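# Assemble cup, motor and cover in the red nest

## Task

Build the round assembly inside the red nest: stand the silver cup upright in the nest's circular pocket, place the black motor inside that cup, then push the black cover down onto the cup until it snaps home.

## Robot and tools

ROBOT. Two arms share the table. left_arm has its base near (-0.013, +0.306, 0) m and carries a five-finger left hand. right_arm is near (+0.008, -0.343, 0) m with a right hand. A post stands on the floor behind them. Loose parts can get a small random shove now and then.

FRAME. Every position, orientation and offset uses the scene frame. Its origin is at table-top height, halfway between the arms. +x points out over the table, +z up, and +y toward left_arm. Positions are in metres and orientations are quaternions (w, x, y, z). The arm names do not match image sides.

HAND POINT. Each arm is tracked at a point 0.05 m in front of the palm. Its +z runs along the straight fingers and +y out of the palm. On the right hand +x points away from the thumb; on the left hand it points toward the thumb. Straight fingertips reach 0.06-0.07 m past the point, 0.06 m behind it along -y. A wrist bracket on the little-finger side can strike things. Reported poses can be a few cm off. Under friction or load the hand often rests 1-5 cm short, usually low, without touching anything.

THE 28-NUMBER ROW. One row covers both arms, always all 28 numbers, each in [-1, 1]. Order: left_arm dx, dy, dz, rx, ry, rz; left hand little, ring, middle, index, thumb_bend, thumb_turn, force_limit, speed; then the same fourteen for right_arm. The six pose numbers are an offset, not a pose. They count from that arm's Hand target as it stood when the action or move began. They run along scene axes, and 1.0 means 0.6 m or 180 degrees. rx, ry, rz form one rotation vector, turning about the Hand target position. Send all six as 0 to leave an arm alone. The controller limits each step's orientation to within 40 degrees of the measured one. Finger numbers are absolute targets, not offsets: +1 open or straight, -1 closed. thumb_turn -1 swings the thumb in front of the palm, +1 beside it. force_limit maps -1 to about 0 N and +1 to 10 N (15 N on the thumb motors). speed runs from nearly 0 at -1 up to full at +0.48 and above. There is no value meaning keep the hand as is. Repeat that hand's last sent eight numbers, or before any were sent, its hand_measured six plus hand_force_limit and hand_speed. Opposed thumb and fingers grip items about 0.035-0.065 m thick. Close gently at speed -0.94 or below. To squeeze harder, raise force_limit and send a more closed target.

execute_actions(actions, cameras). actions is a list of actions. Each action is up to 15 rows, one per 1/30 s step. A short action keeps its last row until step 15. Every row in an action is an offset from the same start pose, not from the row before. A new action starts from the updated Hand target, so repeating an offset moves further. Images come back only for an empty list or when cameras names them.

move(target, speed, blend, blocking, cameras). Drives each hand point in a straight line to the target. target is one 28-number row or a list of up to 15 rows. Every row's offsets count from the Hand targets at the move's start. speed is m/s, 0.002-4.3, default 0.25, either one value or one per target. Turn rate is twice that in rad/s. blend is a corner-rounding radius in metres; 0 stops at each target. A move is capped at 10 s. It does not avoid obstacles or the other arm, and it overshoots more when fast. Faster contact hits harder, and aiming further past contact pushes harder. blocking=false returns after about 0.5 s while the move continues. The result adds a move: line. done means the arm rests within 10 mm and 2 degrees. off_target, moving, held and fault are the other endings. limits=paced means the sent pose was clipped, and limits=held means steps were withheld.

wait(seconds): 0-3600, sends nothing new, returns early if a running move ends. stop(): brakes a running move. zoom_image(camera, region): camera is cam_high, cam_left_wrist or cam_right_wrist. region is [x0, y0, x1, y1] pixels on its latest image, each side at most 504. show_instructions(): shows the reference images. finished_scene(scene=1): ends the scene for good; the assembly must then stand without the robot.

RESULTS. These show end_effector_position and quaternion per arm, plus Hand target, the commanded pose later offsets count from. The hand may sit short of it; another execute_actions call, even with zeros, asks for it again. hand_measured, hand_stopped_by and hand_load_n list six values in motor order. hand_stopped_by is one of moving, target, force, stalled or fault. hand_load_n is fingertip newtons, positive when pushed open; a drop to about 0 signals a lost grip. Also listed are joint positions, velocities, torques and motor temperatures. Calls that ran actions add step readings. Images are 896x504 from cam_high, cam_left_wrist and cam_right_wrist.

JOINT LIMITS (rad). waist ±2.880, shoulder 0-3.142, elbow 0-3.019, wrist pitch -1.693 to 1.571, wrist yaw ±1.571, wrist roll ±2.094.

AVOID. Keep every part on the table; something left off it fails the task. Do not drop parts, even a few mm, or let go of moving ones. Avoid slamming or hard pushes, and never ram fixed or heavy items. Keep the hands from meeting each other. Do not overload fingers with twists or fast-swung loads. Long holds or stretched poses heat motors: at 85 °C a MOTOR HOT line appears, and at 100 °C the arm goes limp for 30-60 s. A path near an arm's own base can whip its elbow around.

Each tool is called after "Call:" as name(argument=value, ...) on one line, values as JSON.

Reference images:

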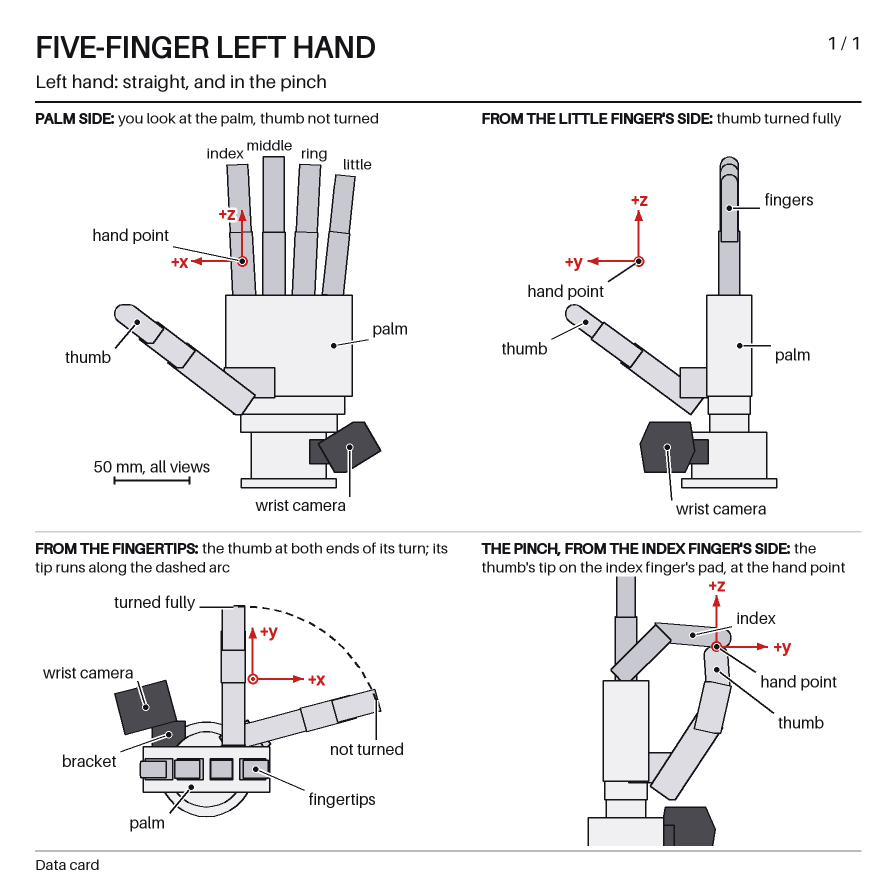

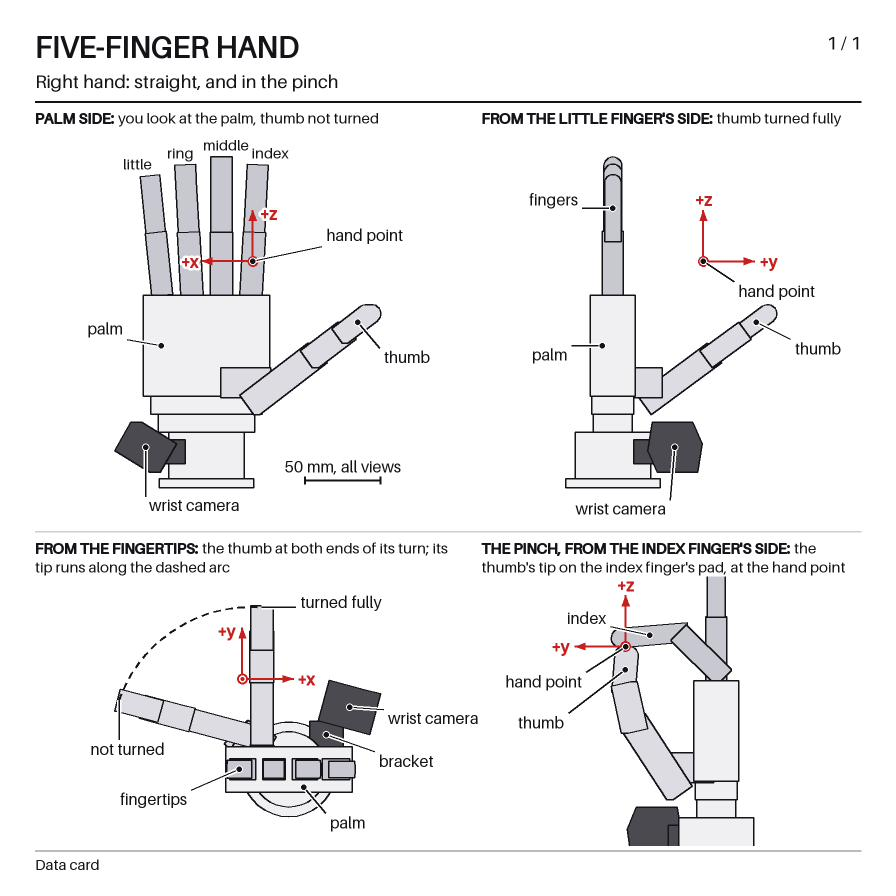

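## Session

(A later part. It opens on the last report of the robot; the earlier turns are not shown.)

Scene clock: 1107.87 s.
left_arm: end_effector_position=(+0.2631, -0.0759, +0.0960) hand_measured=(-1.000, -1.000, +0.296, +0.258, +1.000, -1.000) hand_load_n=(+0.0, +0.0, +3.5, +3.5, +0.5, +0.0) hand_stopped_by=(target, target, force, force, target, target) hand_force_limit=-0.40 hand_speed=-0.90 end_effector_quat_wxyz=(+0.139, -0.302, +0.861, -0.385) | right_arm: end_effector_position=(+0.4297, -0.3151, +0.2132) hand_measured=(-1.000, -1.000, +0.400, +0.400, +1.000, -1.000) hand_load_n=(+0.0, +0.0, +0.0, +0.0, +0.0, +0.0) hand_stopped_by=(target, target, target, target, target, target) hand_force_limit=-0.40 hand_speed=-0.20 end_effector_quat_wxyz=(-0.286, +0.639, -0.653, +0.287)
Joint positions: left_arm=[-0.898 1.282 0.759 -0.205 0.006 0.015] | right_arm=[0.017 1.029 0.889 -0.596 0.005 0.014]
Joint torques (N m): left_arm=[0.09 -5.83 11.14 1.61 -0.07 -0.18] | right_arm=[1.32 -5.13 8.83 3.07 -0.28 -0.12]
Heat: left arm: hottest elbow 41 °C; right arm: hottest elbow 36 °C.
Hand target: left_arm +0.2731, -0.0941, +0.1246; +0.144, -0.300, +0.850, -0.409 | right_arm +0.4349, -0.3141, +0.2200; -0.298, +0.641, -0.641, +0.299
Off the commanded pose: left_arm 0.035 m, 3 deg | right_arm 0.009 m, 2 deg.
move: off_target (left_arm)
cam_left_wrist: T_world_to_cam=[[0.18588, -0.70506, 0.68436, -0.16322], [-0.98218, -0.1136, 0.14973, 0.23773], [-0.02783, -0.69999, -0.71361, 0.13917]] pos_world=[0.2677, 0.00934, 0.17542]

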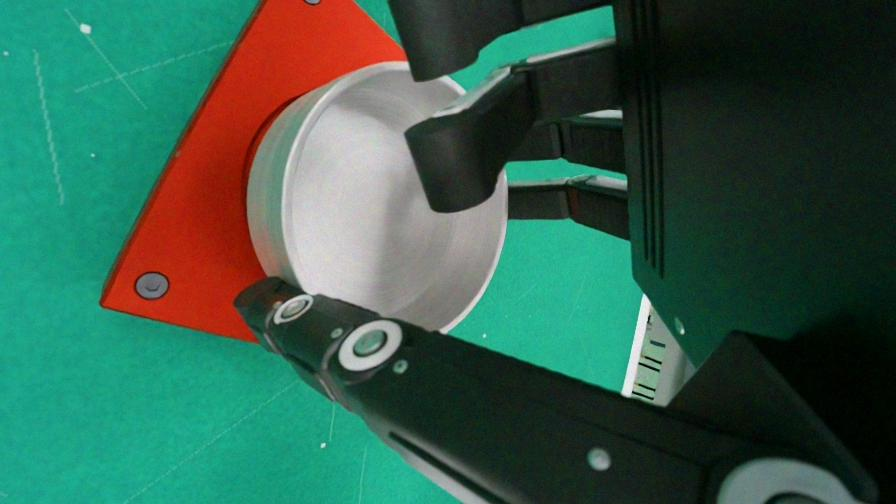

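Call:
move(target=[[-0.0022,0.001,-0.076,-0.006,-0.0049,0,-1,-1,-0.1,-0.1,1,-1,-0.4,-0.9,0,0,0,0,0,0,-1,-1,0.4,0.4,1,-1,-0.4,-0.2]], speed=0.08, cameras=["cam_left_wrist"])

Call:
zoom_image(camera="cam_left_wrist", region=[200, 50, 350, 300])

Scene clock: 1120.27 s.
left_arm: end_effector_position=(+0.2682, -0.0827, +0.0679) hand_measured=(-1.000, -1.000, +0.296, +0.258, +1.000, -1.000) hand_load_n=(+0.0, +0.0, +3.5, +3.5, +1.0, -0.5) hand_stopped_by=(target, target, force, force, target, target) hand_force_limit=-0.40 hand_speed=-0.90 end_effector_quat_wxyz=(+0.145, -0.300, +0.854, -0.400) | right_arm: end_effector_position=(+0.4297, -0.3151, +0.2132) hand_measured=(-1.000, -1.000, +0.400, +0.400, +1.000, -1.000) hand_load_n=(+0.0, +0.0, -0.5, +0.0, +0.0, +0.0) hand_stopped_by=(target, target, target, target, target, target) hand_force_limit=-0.40 hand_speed=-0.20 end_effector_quat_wxyz=(-0.286, +0.639, -0.653, +0.287)
Joint positions: left_arm=[-0.899 1.344 0.71 -0.058 0.005 0.015] | right_arm=[0.017 1.029 0.889 -0.596 0.005 0.014]
Joint torques (N m): left_arm=[0.21 -5.83 7.68 3.19 -0.06 -0.16] | right_arm=[1.32 -5.13 8.83 3.06 -0.27 -0.12]
Heat: left arm: hottest elbow 41 °C; right arm: hottest elbow 36 °C.
Hand target: left_arm +0.2718, -0.0935, +0.0790; +0.147, -0.298, +0.845, -0.419 | right_arm +0.4349, -0.3141, +0.2200; -0.298, +0.641, -0.641, +0.299
Off the commanded pose: left_arm 0.016 m, 2 deg | right_arm 0.009 m, 2 deg.
move: off_target (left_arm)
cam_left_wrist: T_world_to_cam=[[0.16944, -0.68666, 0.70695, -0.14537], [-0.98547, -0.1095, 0.12984, 0.24875], [-0.01175, -0.71868, -0.69524, 0.10741]] pos_world=[0.27103, 0.00461, 0.14515]

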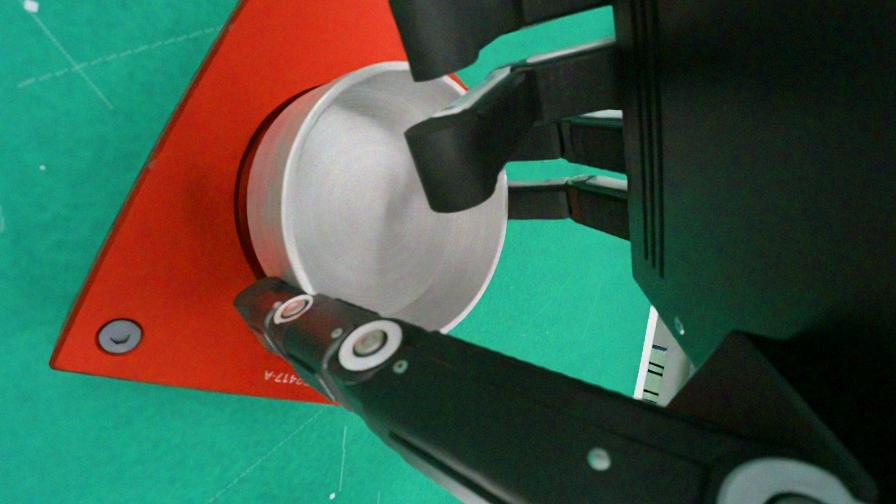

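Scaled by 2.016 from the camera's image (finer frame: 1280x720).

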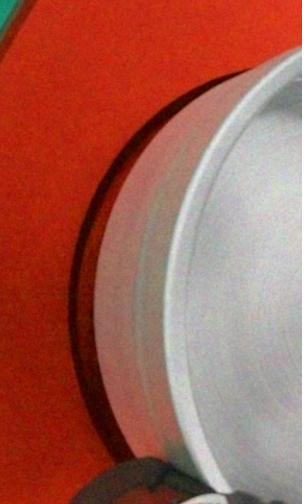

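Call:
move(target=[[0.0,-0.004,-0.011,0,0,0,-1,-1,-0.1,-0.1,1,-1,-0.4,-0.9,0,0,0,0,0,0,-1,-1,0.4,0.4,1,-1,-0.4,-0.2]], speed=0.05, cameras=["cam_left_wrist"])

Call:
zoom_image(camera="cam_left_wrist", region=[230, 60, 350, 180])

Call:
zoom_image(camera="cam_left_wrist", region=[220, 180, 340, 300])

Scene clock: 1146.13 s.
left_arm: end_effector_position=(+0.2696, -0.0869, +0.0654) hand_measured=(-1.000, -1.000, +0.296, +0.258, +1.000, -1.000) hand_load_n=(+0.0, +0.0, +3.5, +3.5, +0.5, +0.0) hand_stopped_by=(target, target, force, force, target, target) hand_force_limit=-0.40 hand_speed=-0.90 end_effector_quat_wxyz=(+0.147, -0.298, +0.853, -0.403) | right_arm: end_effector_position=(+0.4297, -0.3151, +0.2132) hand_measured=(-1.000, -1.000, +0.400, +0.400, +1.000, -1.000) hand_load_n=(+0.0, +0.0, +0.0, +0.0, +0.0, +0.0) hand_stopped_by=(target, target, target, target, target, target) hand_force_limit=-0.40 hand_speed=-0.20 end_effector_quat_wxyz=(-0.286, +0.639, -0.653, +0.287)
Joint positions: left_arm=[-0.904 1.358 0.71 -0.035 0.002 0.015] | right_arm=[0.017 1.029 0.889 -0.596 0.005 0.014]
Joint torques (N m): left_arm=[0.44 -6.01 7.35 3.03 -0.09 -0.21] | right_arm=[1.26 -5.01 8.84 3.06 -0.27 -0.12]
Heat: left arm: hottest elbow 39 °C; right arm: hottest elbow 36 °C.
Hand target: left_arm +0.2718, -0.0959, +0.0724; +0.147, -0.298, +0.845, -0.419 | right_arm +0.4349, -0.3141, +0.2200; -0.298, +0.641, -0.641, +0.299
Off the commanded pose: left_arm 0.012 m, 2 deg | right_arm 0.009 m, 2 deg.
move: off_target (left_arm)
cam_left_wrist: T_world_to_cam=[[0.16265, -0.68293, 0.71215, -0.14494], [-0.98665, -0.10659, 0.12312, 0.25099], [-0.00817, -0.72266, -0.69115, 0.10106]] pos_world=[0.27204, 0.0008, 0.14217]

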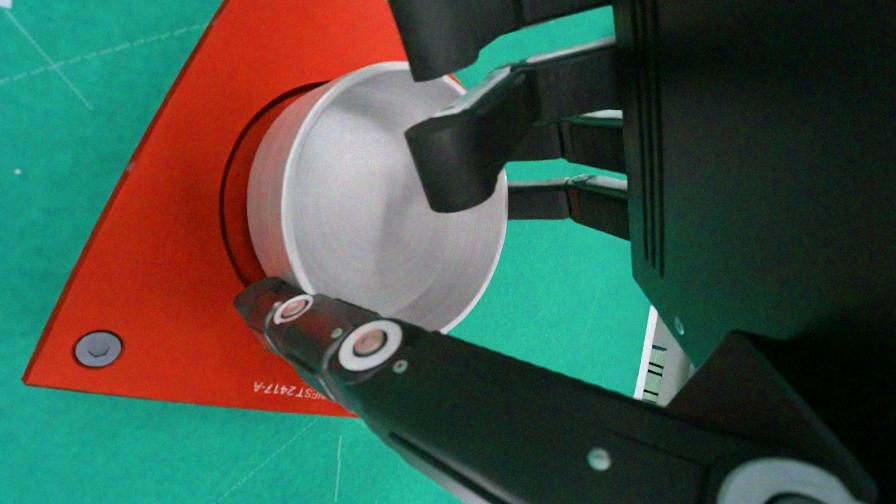

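Scaled by 4.200 from the camera's image (finer frame: 1280x720).

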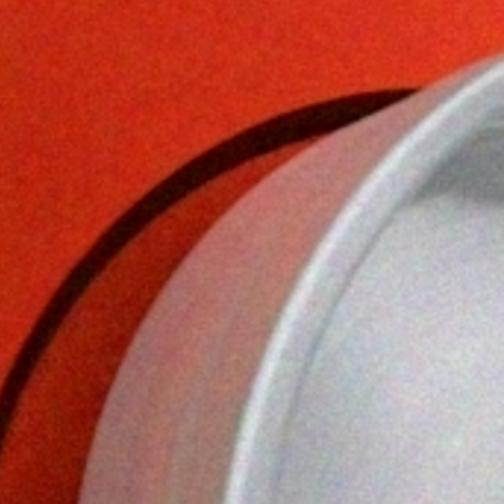

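Scaled by 4.200 from the camera's image (finer frame: 1280x720).

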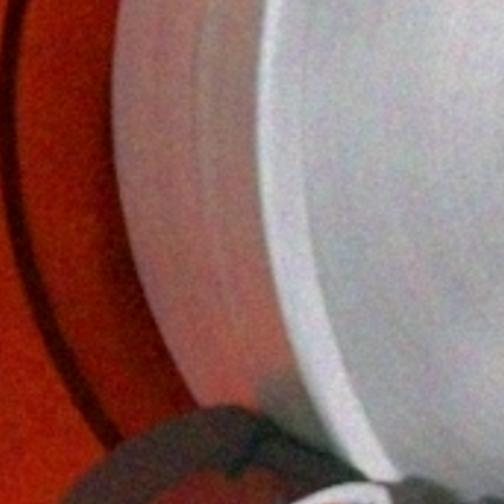

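Call:
move(target=[[0.002,0.012,0.087,0,0,0,-1,-1,-0.1,-0.1,1,-1,-0.4,-0.9,0,0,0,0,0,0,-1,-1,0.4,0.4,1,-1,-0.4,-0.2]], speed=0.1)

Call:
move(target=[[-0.003,-0.005,-0.076,0,0,0,-1,-1,-0.1,-0.1,1,-1,-0.4,-0.9,0,0,0,0,0,0,-1,-1,0.4,0.4,1,-1,-0.4,-0.2]], speed=0.08, cameras=["cam_left_wrist"])

Call:
zoom_image(camera="cam_left_wrist", region=[200, 50, 350, 300])

Scene clock: 1193.90 s.
left_arm: end_effector_position=(+0.2567, -0.0731, +0.0918) hand_measured=(-1.000, -1.000, +0.296, +0.258, +1.000, -1.000) hand_load_n=(+0.0, +0.0, +3.5, +3.5, +0.5, +0.0) hand_stopped_by=(target, target, force, force, target, target) hand_force_limit=-0.40 hand_speed=-0.90 end_effector_quat_wxyz=(+0.140, -0.298, +0.859, -0.392) | right_arm: end_effector_position=(+0.4297, -0.3151, +0.2132) hand_measured=(-1.000, -1.000, +0.400, +0.400, +1.000, -1.000) hand_load_n=(+0.0, +0.0, +0.0, +0.0, +0.0, +0.0) hand_stopped_by=(target, target, target, target, target, target) hand_force_limit=-0.40 hand_speed=-0.20 end_effector_quat_wxyz=(-0.286, +0.639, -0.653, +0.287)
Joint positions: left_arm=[-0.904 1.266 0.725 -0.172 0.008 0.015] | right_arm=[0.017 1.029 0.889 -0.596 0.005 0.014]
Joint torques (N m): left_arm=[1.85 -5.95 11.34 1.58 0.11 -0.11] | right_arm=[1.2 -5.07 8.81 3.07 -0.28 -0.12]
Heat: left arm: hottest elbow 38 °C; right arm: hottest elbow 36 °C.
Hand target: left_arm +0.2730, -0.0887, +0.1246; +0.147, -0.298, +0.845, -0.419 | right_arm +0.4349, -0.3141, +0.2200; -0.298, +0.641, -0.641, +0.299
Off the commanded pose: left_arm 0.040 m, 4 deg | right_arm 0.009 m, 2 deg.
move: off_target (left_arm)

Scene clock: 1195.23 s.
left_arm: end_effector_position=(+0.2656, -0.0834, +0.0693) hand_measured=(-1.000, -1.000, +0.296, +0.258, +1.000, -1.000) hand_load_n=(+0.0, +0.0, +3.0, +3.5, +0.5, +0.0) hand_stopped_by=(target, target, force, force, target, target) hand_force_limit=-0.40 hand_speed=-0.90 end_effector_quat_wxyz=(+0.144, -0.297, +0.854, -0.401) | right_arm: end_effector_position=(+0.4297, -0.3151, +0.2132) hand_measured=(-1.000, -1.000, +0.400, +0.400, +1.000, -1.000) hand_load_n=(+0.0, +0.0, +0.0, +0.0, +0.0, +0.0) hand_stopped_by=(target, target, target, target, target, target) hand_force_limit=-0.40 hand_speed=-0.20 end_effector_quat_wxyz=(-0.286, +0.639, -0.653, +0.287)
Joint positions: left_arm=[-0.904 1.338 0.707 -0.058 0.006 0.015] | right_arm=[0.017 1.029 0.889 -0.596 0.005 0.014]
Joint torques (N m): left_arm=[1.14 -5.54 7.56 3.14 -0.09 -0.14] | right_arm=[1.38 -5.01 8.81 3.07 -0.28 -0.12]
Heat: left arm: hottest elbow 38 °C; right arm: hottest elbow 36 °C.
Hand target: left_arm +0.2712, -0.0917, +0.0790; +0.147, -0.298, +0.845, -0.419 | right_arm +0.4349, -0.3141, +0.2200; -0.298, +0.641, -0.641, +0.299
Off the commanded pose: left_arm 0.014 m, 2 deg | right_arm 0.009 m, 2 deg.
move: off_target (left_arm)
cam_left_wrist: T_world_to_cam=[[0.16461, -0.68549, 0.70922, -0.14515], [-0.98625, -0.10345, 0.12891, 0.2466], [-0.015, -0.72069, -0.6931, 0.10835]] pos_world=[0.26873, 0.0041, 0.14625]

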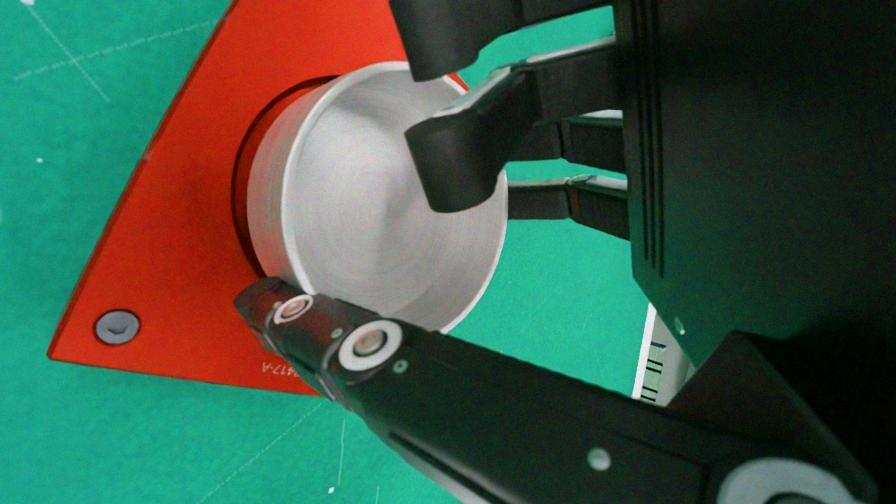

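Scaled by 2.016 from the camera's image (finer frame: 1280x720).

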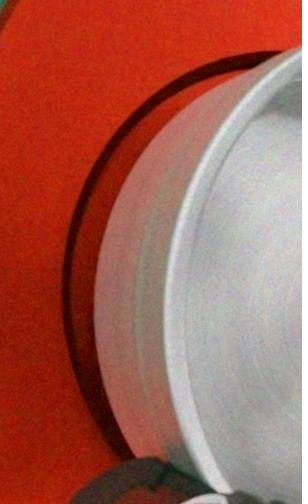

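Call:
move(target=[[0.0102,0.0073,0.0,0,0,0,-1,-1,-0.1,-0.1,1,-1,-0.4,-0.9,0,0,0,0,0,0,-1,-1,0.4,0.4,1,-1,-0.4,-0.2]], speed=0.05, cameras=["cam_left_wrist"])

Call:
zoom_image(camera="cam_left_wrist", region=[200, 50, 350, 300])

Scene clock: 1216.03 s.
left_arm: end_effector_position=(+0.2663, -0.0826, +0.0694) hand_measured=(-1.000, -1.000, +0.296, +0.258, +1.000, -1.000) hand_load_n=(+0.0, +0.0, +3.5, +3.5, +0.5, +0.0) hand_stopped_by=(target, target, force, force, target, target) hand_force_limit=-0.40 hand_speed=-0.90 end_effector_quat_wxyz=(+0.141, -0.296, +0.855, -0.402) | right_arm: end_effector_position=(+0.4297, -0.3151, +0.2132) hand_measured=(-1.000, -1.000, +0.400, +0.400, +1.000, -1.000) hand_load_n=(+0.5, +0.5, +0.0, +0.0, +0.0, +0.0) hand_stopped_by=(target, target, target, target, target, target) hand_force_limit=-0.40 hand_speed=-0.20 end_effector_quat_wxyz=(-0.286, +0.639, -0.653, +0.287)
Joint positions: left_arm=[-0.898 1.338 0.707 -0.058 0.017 0.018] | right_arm=[0.017 1.029 0.889 -0.596 0.005 0.014]
Joint torques (N m): left_arm=[2.26 -5.48 7.62 3.02 0.11 -0.06] | right_arm=[1.32 -5.13 8.85 3.07 -0.27 -0.12]
Heat: left arm: hottest elbow 39 °C; right arm: hottest elbow 36 °C.
Hand target: left_arm +0.2773, -0.0874, +0.0790; +0.147, -0.298, +0.845, -0.419 | right_arm +0.4349, -0.3141, +0.2200; -0.298, +0.641, -0.641, +0.299
Off the commanded pose: left_arm 0.015 m, 2 deg | right_arm 0.009 m, 2 deg.
move: off_target (left_arm)
cam_left_wrist: T_world_to_cam=[[0.16423, -0.68416, 0.7106, -0.14473], [-0.98621, -0.09899, 0.13262, 0.24753], [-0.02039, -0.72258, -0.69098, 0.11017]] pos_world=[0.27013, 0.00508, 0.14614]

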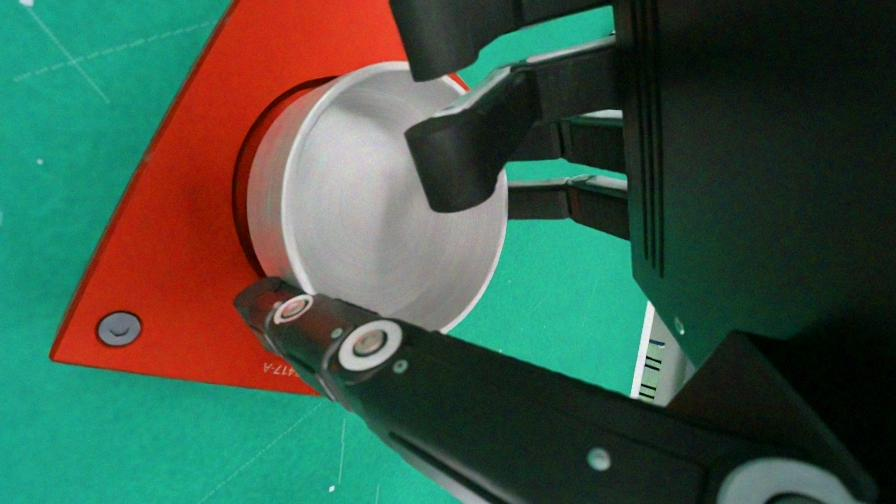

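Scaled by 2.016 from the camera's image (finer frame: 1280x720).

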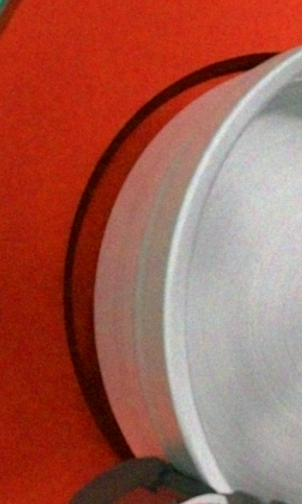

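Call:
move(target=[[0.006,0.005,-0.012,0,0,0,-1,-1,-0.1,-0.1,1,-1,-0.4,-0.9,0,0,0,0,0,0,-1,-1,0.4,0.4,1,-1,-0.4,-0.2]], speed=0.05, cameras=["cam_left_wrist"])

Call:
zoom_image(camera="cam_left_wrist", region=[200, 50, 350, 300])

Scene clock: 1227.70 s.
left_arm: end_effector_position=(+0.2711, -0.0809, +0.0650) hand_measured=(-1.000, -1.000, +0.296, +0.258, +1.000, -1.000) hand_load_n=(+0.0, +0.0, +3.5, +3.5, +0.5, +0.0) hand_stopped_by=(target, target, force, force, target, target) hand_force_limit=-0.40 hand_speed=-0.90 end_effector_quat_wxyz=(+0.141, -0.300, +0.852, -0.405) | right_arm: end_effector_position=(+0.4297, -0.3151, +0.2132) hand_measured=(-1.000, -1.000, +0.400, +0.400, +1.000, -1.000) hand_load_n=(+0.0, +0.0, +0.0, +0.0, +0.0, +0.0) hand_stopped_by=(target, target, target, target, target, target) hand_force_limit=-0.40 hand_speed=-0.20 end_effector_quat_wxyz=(-0.286, +0.639, -0.653, +0.287)
Joint positions: left_arm=[-0.884 1.351 0.7 -0.035 0.026 0.018] | right_arm=[0.017 1.029 0.889 -0.596 0.005 0.014]
Joint torques (N m): left_arm=[1.85 -5.48 7.43 3.07 0.08 0.03] | right_arm=[1.26 -5.13 8.85 3.07 -0.27 -0.12]
Heat: left arm: hottest elbow 40 °C; right arm: hottest elbow 36 °C.
Hand target: left_arm +0.2809, -0.0844, +0.0718; +0.147, -0.298, +0.845, -0.419 | right_arm +0.4349, -0.3141, +0.2200; -0.298, +0.641, -0.641, +0.299
Off the commanded pose: left_arm 0.012 m, 2 deg | right_arm 0.009 m, 2 deg.
move: off_target (left_arm)
cam_left_wrist: T_world_to_cam=[[0.16987, -0.67784, 0.71531, -0.14249], [-0.98533, -0.10464, 0.13484, 0.25215], [-0.01655, -0.72772, -0.68567, 0.10663]] pos_world=[0.27442, 0.00739, 0.14104]

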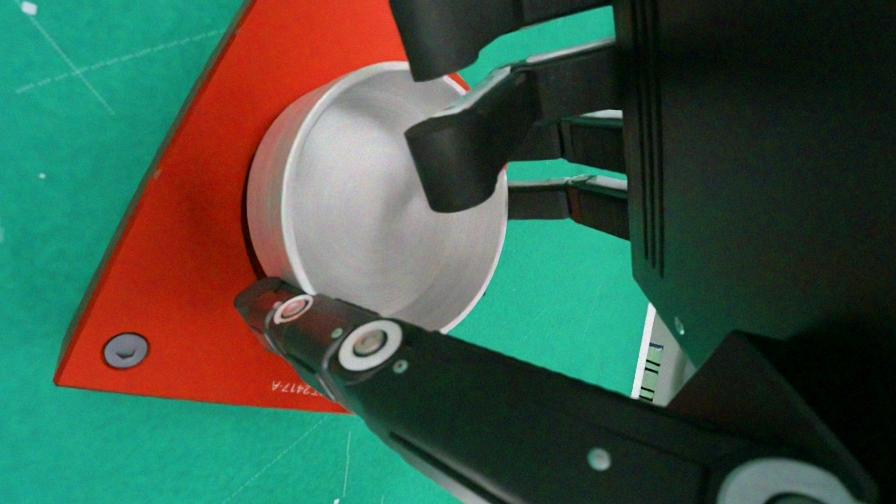

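Scaled by 2.016 from the camera's image (finer frame: 1280x720).

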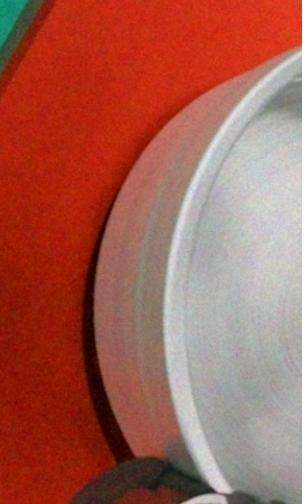

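Call:
move(target=[[-0.0125,-0.0065,-0.004,0,0,0,-1,-1,-0.1,-0.1,1,-1,-0.4,-0.9,0,0,0,0,0,0,-1,-1,0.4,0.4,1,-1,-0.4,-0.2]], speed=0.05, cameras=["cam_left_wrist"])

Call:
zoom_image(camera="cam_left_wrist", region=[200, 50, 350, 300])

Scene clock: 1240.20 s.
left_arm: end_effector_position=(+0.2707, -0.0791, +0.0624) hand_measured=(-1.000, -1.000, +0.296, +0.258, +1.000, -1.000) hand_load_n=(+0.0, +0.0, +3.5, +3.5, +0.5, +0.0) hand_stopped_by=(target, target, force, force, target, target) hand_force_limit=-0.40 hand_speed=-0.90 end_effector_quat_wxyz=(+0.145, -0.301, +0.852, -0.403) | right_arm: end_effector_position=(+0.4297, -0.3151, +0.2132) hand_measured=(-1.000, -1.000, +0.400, +0.400, +1.000, -1.000) hand_load_n=(+0.0, +0.0, +0.0, +0.0, +0.0, +0.0) hand_stopped_by=(target, target, target, target, target, target) hand_force_limit=-0.40 hand_speed=-0.20 end_effector_quat_wxyz=(-0.286, +0.639, -0.653, +0.287)
Joint positions: left_arm=[-0.887 1.351 0.693 -0.027 0.014 0.018] | right_arm=[0.017 1.029 0.889 -0.596 0.005 0.014]
Joint torques (N m): left_arm=[0.21 -5.6 7.31 2.99 -0.08 -0.1] | right_arm=[1.26 -5.07 8.83 3.06 -0.28 -0.12]
Heat: left arm: hottest elbow 39 °C; right arm: hottest elbow 36 °C.
Hand target: left_arm +0.2734, -0.0883, +0.0694; +0.147, -0.298, +0.845, -0.419 | right_arm +0.4349, -0.3141, +0.2200; -0.298, +0.641, -0.641, +0.299
Off the commanded pose: left_arm 0.012 m, 2 deg | right_arm 0.009 m, 2 deg.
move: off_target (left_arm)
cam_left_wrist: T_world_to_cam=[[0.16997, -0.68035, 0.7129, -0.13949], [-0.98542, -0.11158, 0.12846, 0.25228], [-0.00785, -0.72434, -0.6894, 0.10432]] pos_world=[0.27313, 0.00881, 0.13895]

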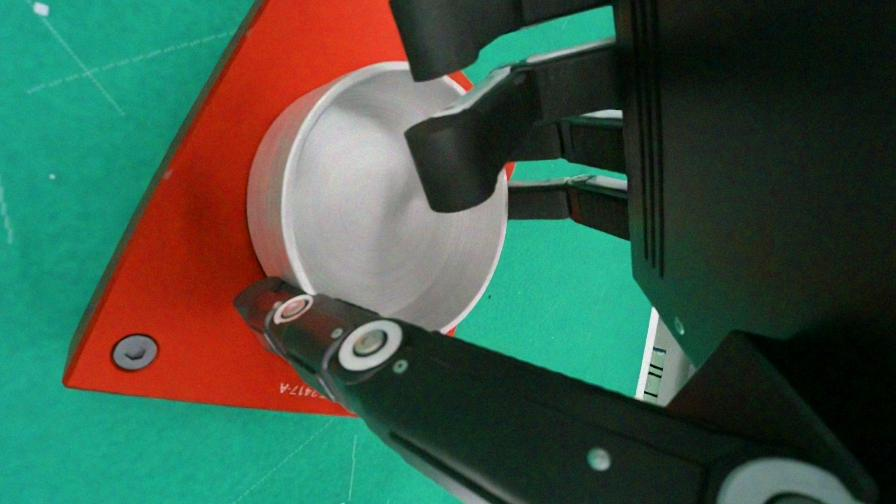

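Scaled by 2.016 from the camera's image (finer frame: 1280x720).

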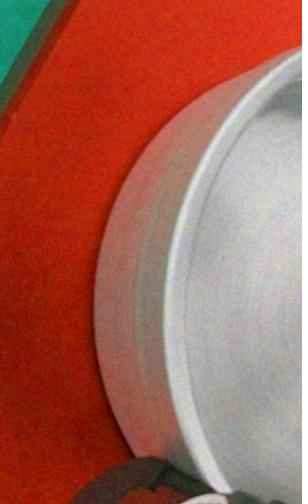

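Call:
move(target=[[-0.0055,-0.004,0.001,0,0,0,-1,-1,-0.1,-0.1,1,-1,-0.4,-0.9,0,0,0,0,0,0,-1,-1,0.4,0.4,1,-1,-0.4,-0.2]], speed=0.05, cameras=["cam_left_wrist"])

Call:
zoom_image(camera="cam_left_wrist", region=[200, 50, 350, 300])

Scene clock: 1257.60 s.
left_arm: end_effector_position=(+0.2681, -0.0811, +0.0622) hand_measured=(-1.000, -1.000, +0.296, +0.258, +1.000, -1.000) hand_load_n=(+0.0, +0.0, +3.5, +3.5, +0.5, +0.0) hand_stopped_by=(target, target, force, force, target, target) hand_force_limit=-0.40 hand_speed=-0.90 end_effector_quat_wxyz=(+0.147, -0.298, +0.853, -0.402) | right_arm: end_effector_position=(+0.4297, -0.3151, +0.2132) hand_measured=(-1.000, -1.000, +0.400, +0.400, +1.000, -1.000) hand_load_n=(+0.0, +0.0, +0.0, +0.0, +0.0, +0.0) hand_stopped_by=(target, target, target, target, target, target) hand_force_limit=-0.40 hand_speed=-0.20 end_effector_quat_wxyz=(-0.286, +0.639, -0.653, +0.287)
Joint positions: left_arm=[-0.898 1.351 0.693 -0.027 0.005 0.018] | right_arm=[0.017 1.029 0.889 -0.596 0.005 0.014]
Joint torques (N m): left_arm=[0.32 -5.83 7.34 2.99 -0.06 -0.14] | right_arm=[1.26 -5.07 8.84 3.06 -0.28 -0.12]
Heat: left arm: hottest elbow 38 °C; right arm: hottest elbow 36 °C.
Hand target: left_arm +0.2701, -0.0907, +0.0700; +0.147, -0.298, +0.845, -0.419 | right_arm +0.4349, -0.3141, +0.2200; -0.298, +0.641, -0.641, +0.299
Off the commanded pose: left_arm 0.012 m, 2 deg | right_arm 0.009 m, 2 deg.
move: off_target (left_arm)
cam_left_wrist: T_world_to_cam=[[0.16436, -0.68362, 0.71109, -0.13889], [-0.98637, -0.1085, 0.12367, 0.25026], [-0.00739, -0.72173, -0.69214, 0.10295]] pos_world=[0.27043, 0.00651, 0.13906]

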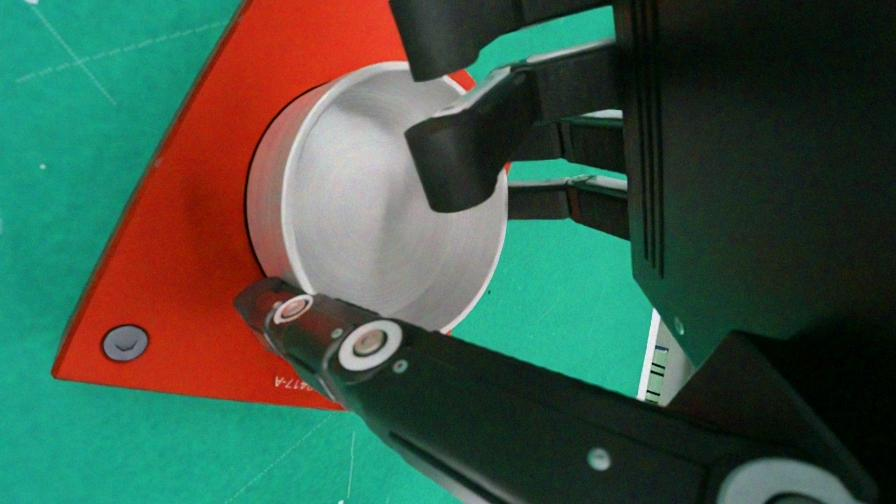

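Scaled by 2.016 from the camera's image (finer frame: 1280x720).

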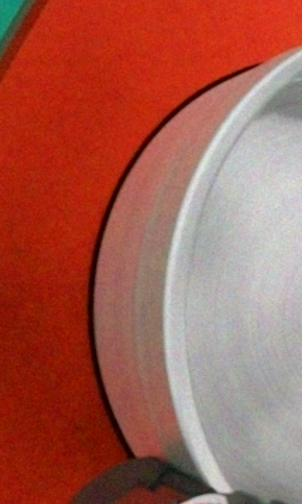

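Call:
move(target=[0,0,-0.0083,0,0,0,-1,-1,-0.1,-0.1,1,-1,-0.4,-0.9,0,0,0,0,0,0,-1,-1,0.4,0.4,1,-1,-0.4,-0.2], speed=0.03, cameras=["cam_left_wrist","cam_high"])

Scene clock: 1294.30 s.
left_arm: end_effector_position=(+0.2687, -0.0824, +0.0610) hand_measured=(-1.000, -1.000, +0.296, +0.258, +1.000, -1.000) hand_load_n=(+0.0, +0.0, +3.5, +3.5, +0.5, +0.0) hand_stopped_by=(target, target, force, force, target, target) hand_force_limit=-0.40 hand_speed=-0.90 end_effector_quat_wxyz=(+0.147, -0.300, +0.850, -0.406) | right_arm: end_effector_position=(+0.4297, -0.3151, +0.2132) hand_measured=(-1.000, -1.000, +0.400, +0.400, +1.000, -1.000) hand_load_n=(+0.0, +0.5, +0.0, +0.0, -0.5, +0.0) hand_stopped_by=(target, target, target, target, target, target) hand_force_limit=-0.40 hand_speed=-0.20 end_effector_quat_wxyz=(-0.286, +0.639, -0.653, +0.287)
Joint positions: left_arm=[-0.898 1.355 0.688 -0.011 0.005 0.012] | right_arm=[0.017 1.029 0.889 -0.596 0.005 0.014]
Joint torques (N m): left_arm=[0.73 -5.36 7.06 3.02 -0.1 -0.16] | right_arm=[1.38 -5.01 8.84 3.07 -0.28 -0.12]
Heat: left arm: hottest elbow 38 °C; right arm: hottest elbow 36 °C.
Hand target: left_arm +0.2701, -0.0907, +0.0650; +0.147, -0.298, +0.845, -0.419 | right_arm +0.4349, -0.3141, +0.2200; -0.298, +0.641, -0.641, +0.299
Off the commanded pose: left_arm 0.009 m, 2 deg | right_arm 0.009 m, 2 deg.
move: done
cam_left_wrist: T_world_to_cam=[[0.16614, -0.67662, 0.71734, -0.13929], [-0.9861, -0.11126, 0.12344, 0.25061], [-0.00371, -0.72788, -0.6857, 0.09929]] pos_world=[0.27063, 0.00591, 0.13706]
Images, in order (width x height): cam_high 896x504, cam_left_wrist 896x504.

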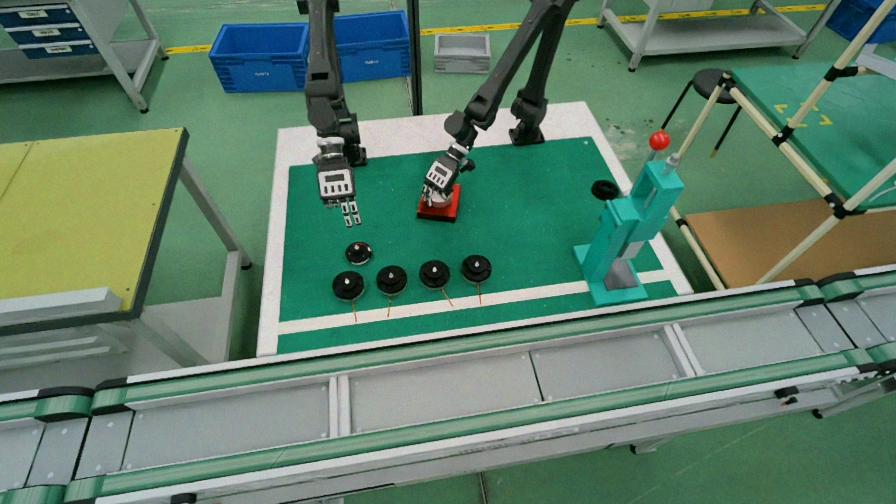

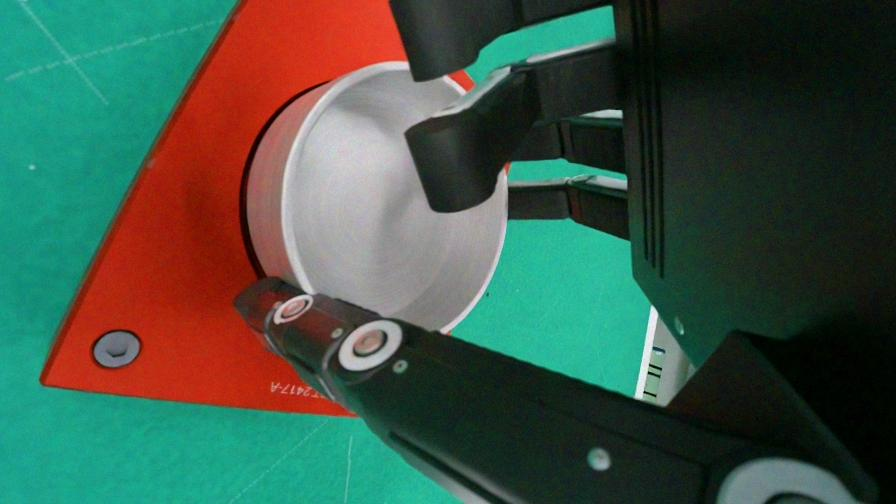

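Call:
zoom_image(camera="cam_left_wrist", region=[200, 40, 560, 400])

Scaled by 1.400 from the camera's image (finer frame: 1280x720).

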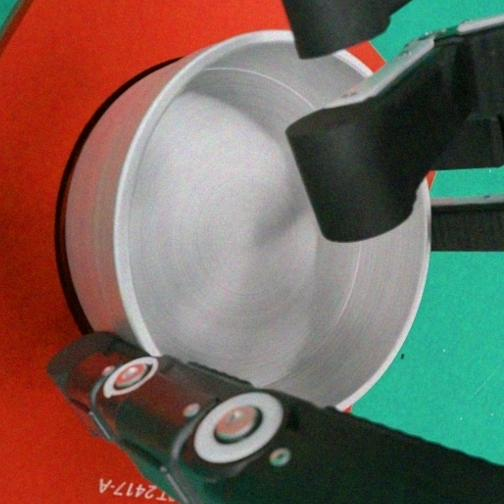

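Call:
move(target=[-0.0033,0.0045,-0.0033,0,0,0,-1,-1,-0.1,-0.1,1,-1,-0.4,-0.9,0,0,0,0,0,0,-1,-1,0.4,0.4,1,-1,-0.4,-0.2], speed=0.03, cameras=["cam_left_wrist"])

Call:
zoom_image(camera="cam_left_wrist", region=[200, 40, 560, 400])

Scene clock: 1316.33 s.
left_arm: end_effector_position=(+0.2683, -0.0821, +0.0601) hand_measured=(-1.000, -1.000, +0.296, +0.258, +1.000, -1.000) hand_load_n=(+0.0, +0.0, +3.5, +3.5, +0.5, +0.0) hand_stopped_by=(target, target, force, force, target, target) hand_force_limit=-0.40 hand_speed=-0.90 end_effector_quat_wxyz=(+0.145, -0.300, +0.849, -0.409) | right_arm: end_effector_position=(+0.4297, -0.3151, +0.2132) hand_measured=(-1.000, -1.000, +0.400, +0.400, +1.000, -1.000) hand_load_n=(+0.0, +0.0, +0.0, +0.0, +0.0, +0.0) hand_stopped_by=(target, target, target, target, target, target) hand_force_limit=-0.40 hand_speed=-0.20 end_effector_quat_wxyz=(-0.286, +0.639, -0.653, +0.287)
Joint positions: left_arm=[-0.895 1.355 0.682 0 0.012 0.01] | right_arm=[0.017 1.029 0.889 -0.596 0.005 0.014]
Joint torques (N m): left_arm=[0.62 -5.6 6.82 2.8 -0.05 -0.14] | right_arm=[1.26 -5.07 8.83 3.04 -0.27 -0.12]
Heat: left arm: hottest elbow 38 °C; right arm: hottest elbow 36 °C.
Hand target: left_arm +0.2681, -0.0880, +0.0630; +0.147, -0.298, +0.845, -0.419 | right_arm +0.4349, -0.3141, +0.2200; -0.298, +0.641, -0.641, +0.299
Off the commanded pose: left_arm 0.007 m, 1 deg | right_arm 0.009 m, 2 deg.
move: done
cam_left_wrist: T_world_to_cam=[[0.16601, -0.67165, 0.72203, -0.1382], [-0.98611, -0.10838, 0.1259, 0.25034], [-0.00631, -0.7329, -0.68031, 0.09891]] pos_world=[0.27043, 0.00679, 0.13556]

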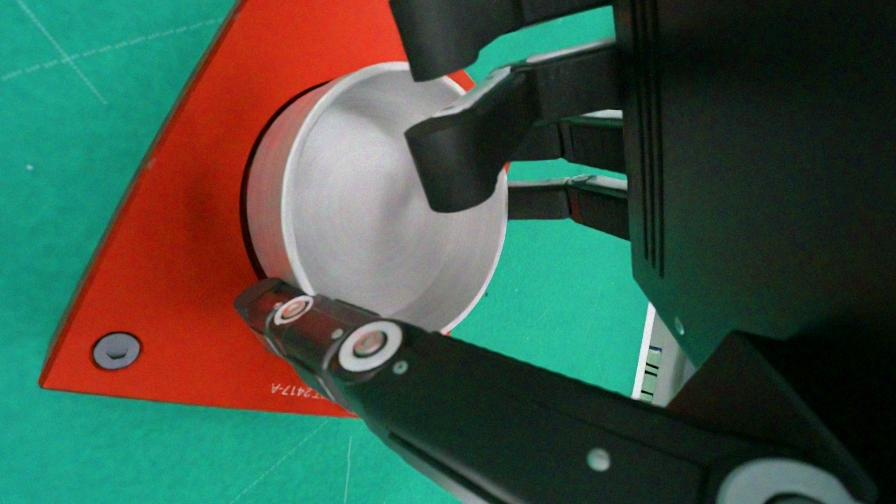

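Scaled by 1.400 from the camera's image (finer frame: 1280x720).

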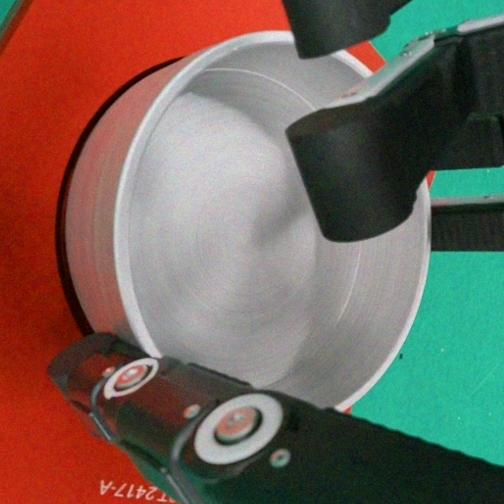

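Call:
move(target=[-0.0033,0.005,-0.0017,0,0,0,-1,-1,-0.1,-0.1,1,-1,-0.4,-0.9,0,0,0,0,0,0,-1,-1,0.4,0.4,1,-1,-0.4,-0.2], speed=0.03, cameras=["cam_left_wrist"])

Call:
zoom_image(camera="cam_left_wrist", region=[200, 40, 560, 400])

Scene clock: 1323.40 s.
left_arm: end_effector_position=(+0.2683, -0.0821, +0.0602) hand_measured=(-1.000, -1.000, +0.296, +0.258, +1.000, -1.000) hand_load_n=(+0.0, +0.0, +3.5, +3.5, +0.5, +0.0) hand_stopped_by=(target, target, force, force, target, target) hand_force_limit=-0.40 hand_speed=-0.90 end_effector_quat_wxyz=(+0.146, -0.300, +0.848, -0.412) | right_arm: end_effector_position=(+0.4297, -0.3151, +0.2132) hand_measured=(-1.000, -1.000, +0.400, +0.400, +1.000, -1.000) hand_load_n=(+0.0, +0.0, +0.0, +0.0, +0.0, +0.0) hand_stopped_by=(target, target, target, target, target, target) hand_force_limit=-0.40 hand_speed=-0.20 end_effector_quat_wxyz=(-0.286, +0.639, -0.653, +0.287)
Joint positions: left_arm=[-0.895 1.354 0.677 0.009 0.012 0.01] | right_arm=[0.017 1.029 0.889 -0.596 0.005 0.014]
Joint torques (N m): left_arm=[0.44 -6.07 6.45 2.62 -0.04 -0.14] | right_arm=[1.26 -5.07 8.84 3.07 -0.28 -0.12]
Heat: left arm: hottest elbow 38 °C; right arm: hottest elbow 36 °C.
Hand target: left_arm +0.2662, -0.0850, +0.0620; +0.147, -0.298, +0.845, -0.419 | right_arm +0.4349, -0.3141, +0.2200; -0.298, +0.641, -0.641, +0.299
Off the commanded pose: left_arm 0.004 m, 1 deg | right_arm 0.009 m, 2 deg.
move: done
cam_left_wrist: T_world_to_cam=[[0.16317, -0.66824, 0.72584, -0.13752], [-0.98659, -0.10785, 0.1225, 0.25071], [-0.00358, -0.73609, -0.67687, 0.09774]] pos_world=[0.27014, 0.00709, 0.13526]

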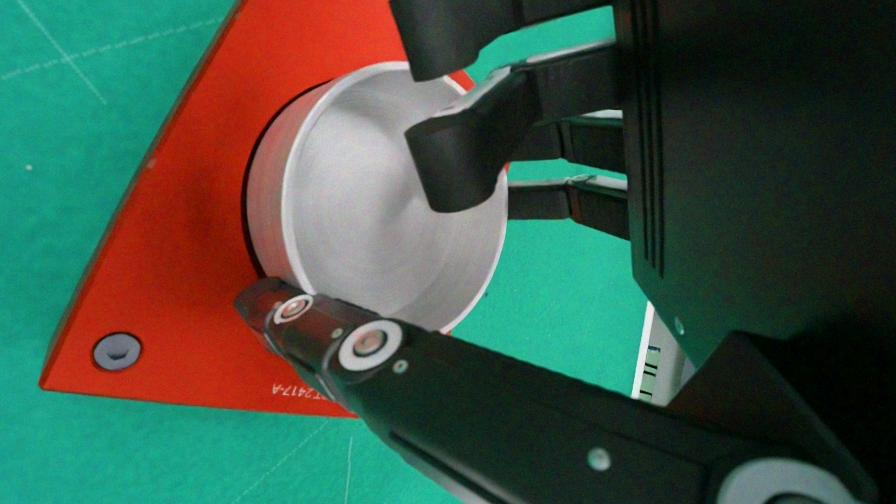

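Scaled by 1.400 from the camera's image (finer frame: 1280x720).

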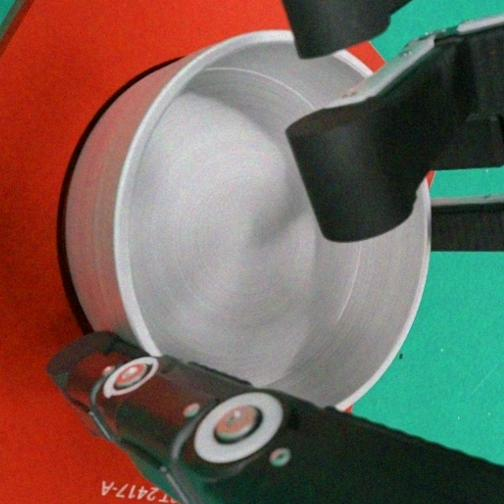

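Call:
move(target=[-0.005,0.0067,0.0017,0,0,0,-1,-1,-0.1,-0.1,1,-1,-0.4,-0.9,0,0,0,0,0,0,-1,-1,0.4,0.4,1,-1,-0.4,-0.2], speed=0.03, cameras=["cam_left_wrist"])

Call:
zoom_image(camera="cam_left_wrist", region=[200, 40, 560, 400])

Scene clock: 1331.30 s.
left_arm: end_effector_position=(+0.2647, -0.0794, +0.0601) hand_measured=(-1.000, -1.000, +0.296, +0.258, +1.000, -1.000) hand_load_n=(+0.0, +0.0, +3.5, +3.5, +0.5, -0.5) hand_stopped_by=(target, target, force, force, target, target) hand_force_limit=-0.40 hand_speed=-0.90 end_effector_quat_wxyz=(+0.148, -0.299, +0.848, -0.412) | right_arm: end_effector_position=(+0.4297, -0.3151, +0.2132) hand_measured=(-1.000, -1.000, +0.400, +0.400, +1.000, -1.000) hand_load_n=(+0.0, +0.0, +0.0, +0.0, +0.0, +0.0) hand_stopped_by=(target, target, target, target, target, target) hand_force_limit=-0.40 hand_speed=-0.20 end_effector_quat_wxyz=(-0.286, +0.639, -0.653, +0.287)
Joint positions: left_arm=[-0.899 1.341 0.665 0.011 0.006 0.01] | right_arm=[0.017 1.029 0.889 -0.596 0.005 0.014]
Joint torques (N m): left_arm=[0.73 -6.12 6.42 2.45 -0.02 -0.17] | right_arm=[1.38 -5.07 8.83 3.07 -0.28 -0.12]
Heat: left arm: hottest elbow 38 °C; right arm: hottest elbow 36 °C.
Hand target: left_arm +0.2632, -0.0809, +0.0630; +0.147, -0.298, +0.845, -0.419 | right_arm +0.4349, -0.3141, +0.2200; -0.298, +0.641, -0.641, +0.299
Off the commanded pose: left_arm 0.004 m, 1 deg | right_arm 0.009 m, 2 deg.
move: done
cam_left_wrist: T_world_to_cam=[[0.16048, -0.66912, 0.72562, -0.13433], [-0.98704, -0.10816, 0.11856, 0.24781], [-0.00085, -0.73524, -0.6778, 0.09911]] pos_world=[0.26624, 0.00979, 0.13527]

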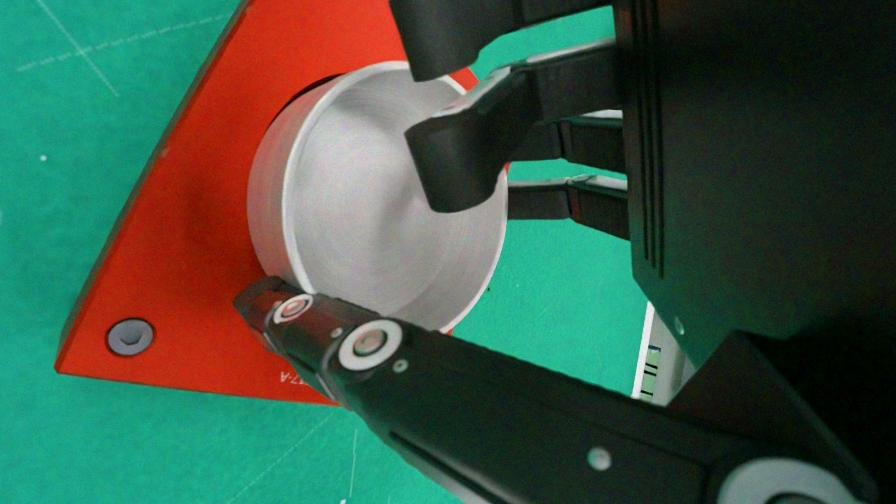

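Scaled by 1.400 from the camera's image (finer frame: 1280x720).

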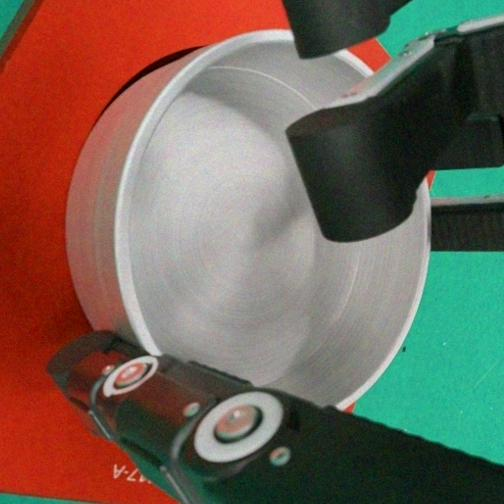

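Call:
move(target=[0.0102,0.0002,0.0,0,0,0,-1,-1,-0.1,-0.1,1,-1,-0.4,-0.9,0,0,0,0,0,0,-1,-1,0.4,0.4,1,-1,-0.4,-0.2], speed=0.03, cameras=["cam_left_wrist"])

Call:
zoom_image(camera="cam_left_wrist", region=[200, 40, 560, 400])

Scene clock: 1347.33 s.
left_arm: end_effector_position=(+0.2643, -0.0795, +0.0602) hand_measured=(-1.000, -1.000, +0.296, +0.258, +1.000, -1.000) hand_load_n=(+0.0, +0.0, +3.5, +3.5, +0.5, -1.0) hand_stopped_by=(target, target, force, force, target, target) hand_force_limit=-0.40 hand_speed=-0.90 end_effector_quat_wxyz=(+0.146, -0.298, +0.848, -0.413) | right_arm: end_effector_position=(+0.4297, -0.3151, +0.2132) hand_measured=(-1.000, -1.000, +0.400, +0.400, +1.000, -1.000) hand_load_n=(+0.0, +0.0, +0.0, +0.0, +0.0, +0.0) hand_stopped_by=(target, target, target, target, target, target) hand_force_limit=-0.40 hand_speed=-0.20 end_effector_quat_wxyz=(-0.286, +0.639, -0.653, +0.287)
Joint positions: left_arm=[-0.898 1.341 0.665 0.011 0.012 0.012] | right_arm=[0.017 1.029 0.889 -0.596 0.005 0.014]
Joint torques (N m): left_arm=[1.67 -5.42 7.01 2.48 0.11 -0.05] | right_arm=[1.32 -5.07 8.83 3.08 -0.27 -0.12]
Heat: left arm: hottest elbow 38 °C; right arm: hottest elbow 37 °C.
Hand target: left_arm +0.2693, -0.0808, +0.0630; +0.147, -0.298, +0.845, -0.419 | right_arm +0.4349, -0.3141, +0.2200; -0.298, +0.641, -0.641, +0.299
Off the commanded pose: left_arm 0.006 m, 1 deg | right_arm 0.009 m, 2 deg.
move: done
cam_left_wrist: T_world_to_cam=[[0.15906, -0.66859, 0.72642, -0.1341], [-0.98726, -0.10381, 0.12062, 0.24774], [-0.00523, -0.73635, -0.67658, 0.10012]] pos_world=[0.26644, 0.00978, 0.13527]

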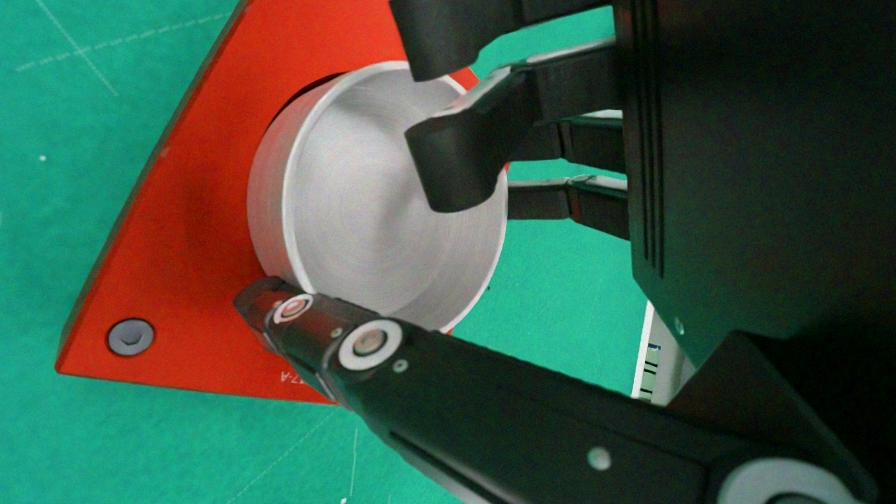

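Scaled by 1.400 from the camera's image (finer frame: 1280x720).

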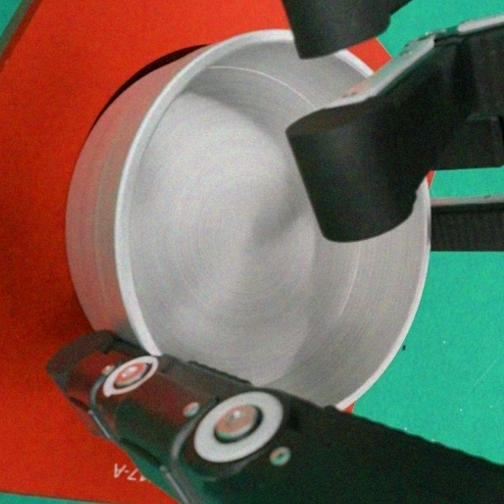

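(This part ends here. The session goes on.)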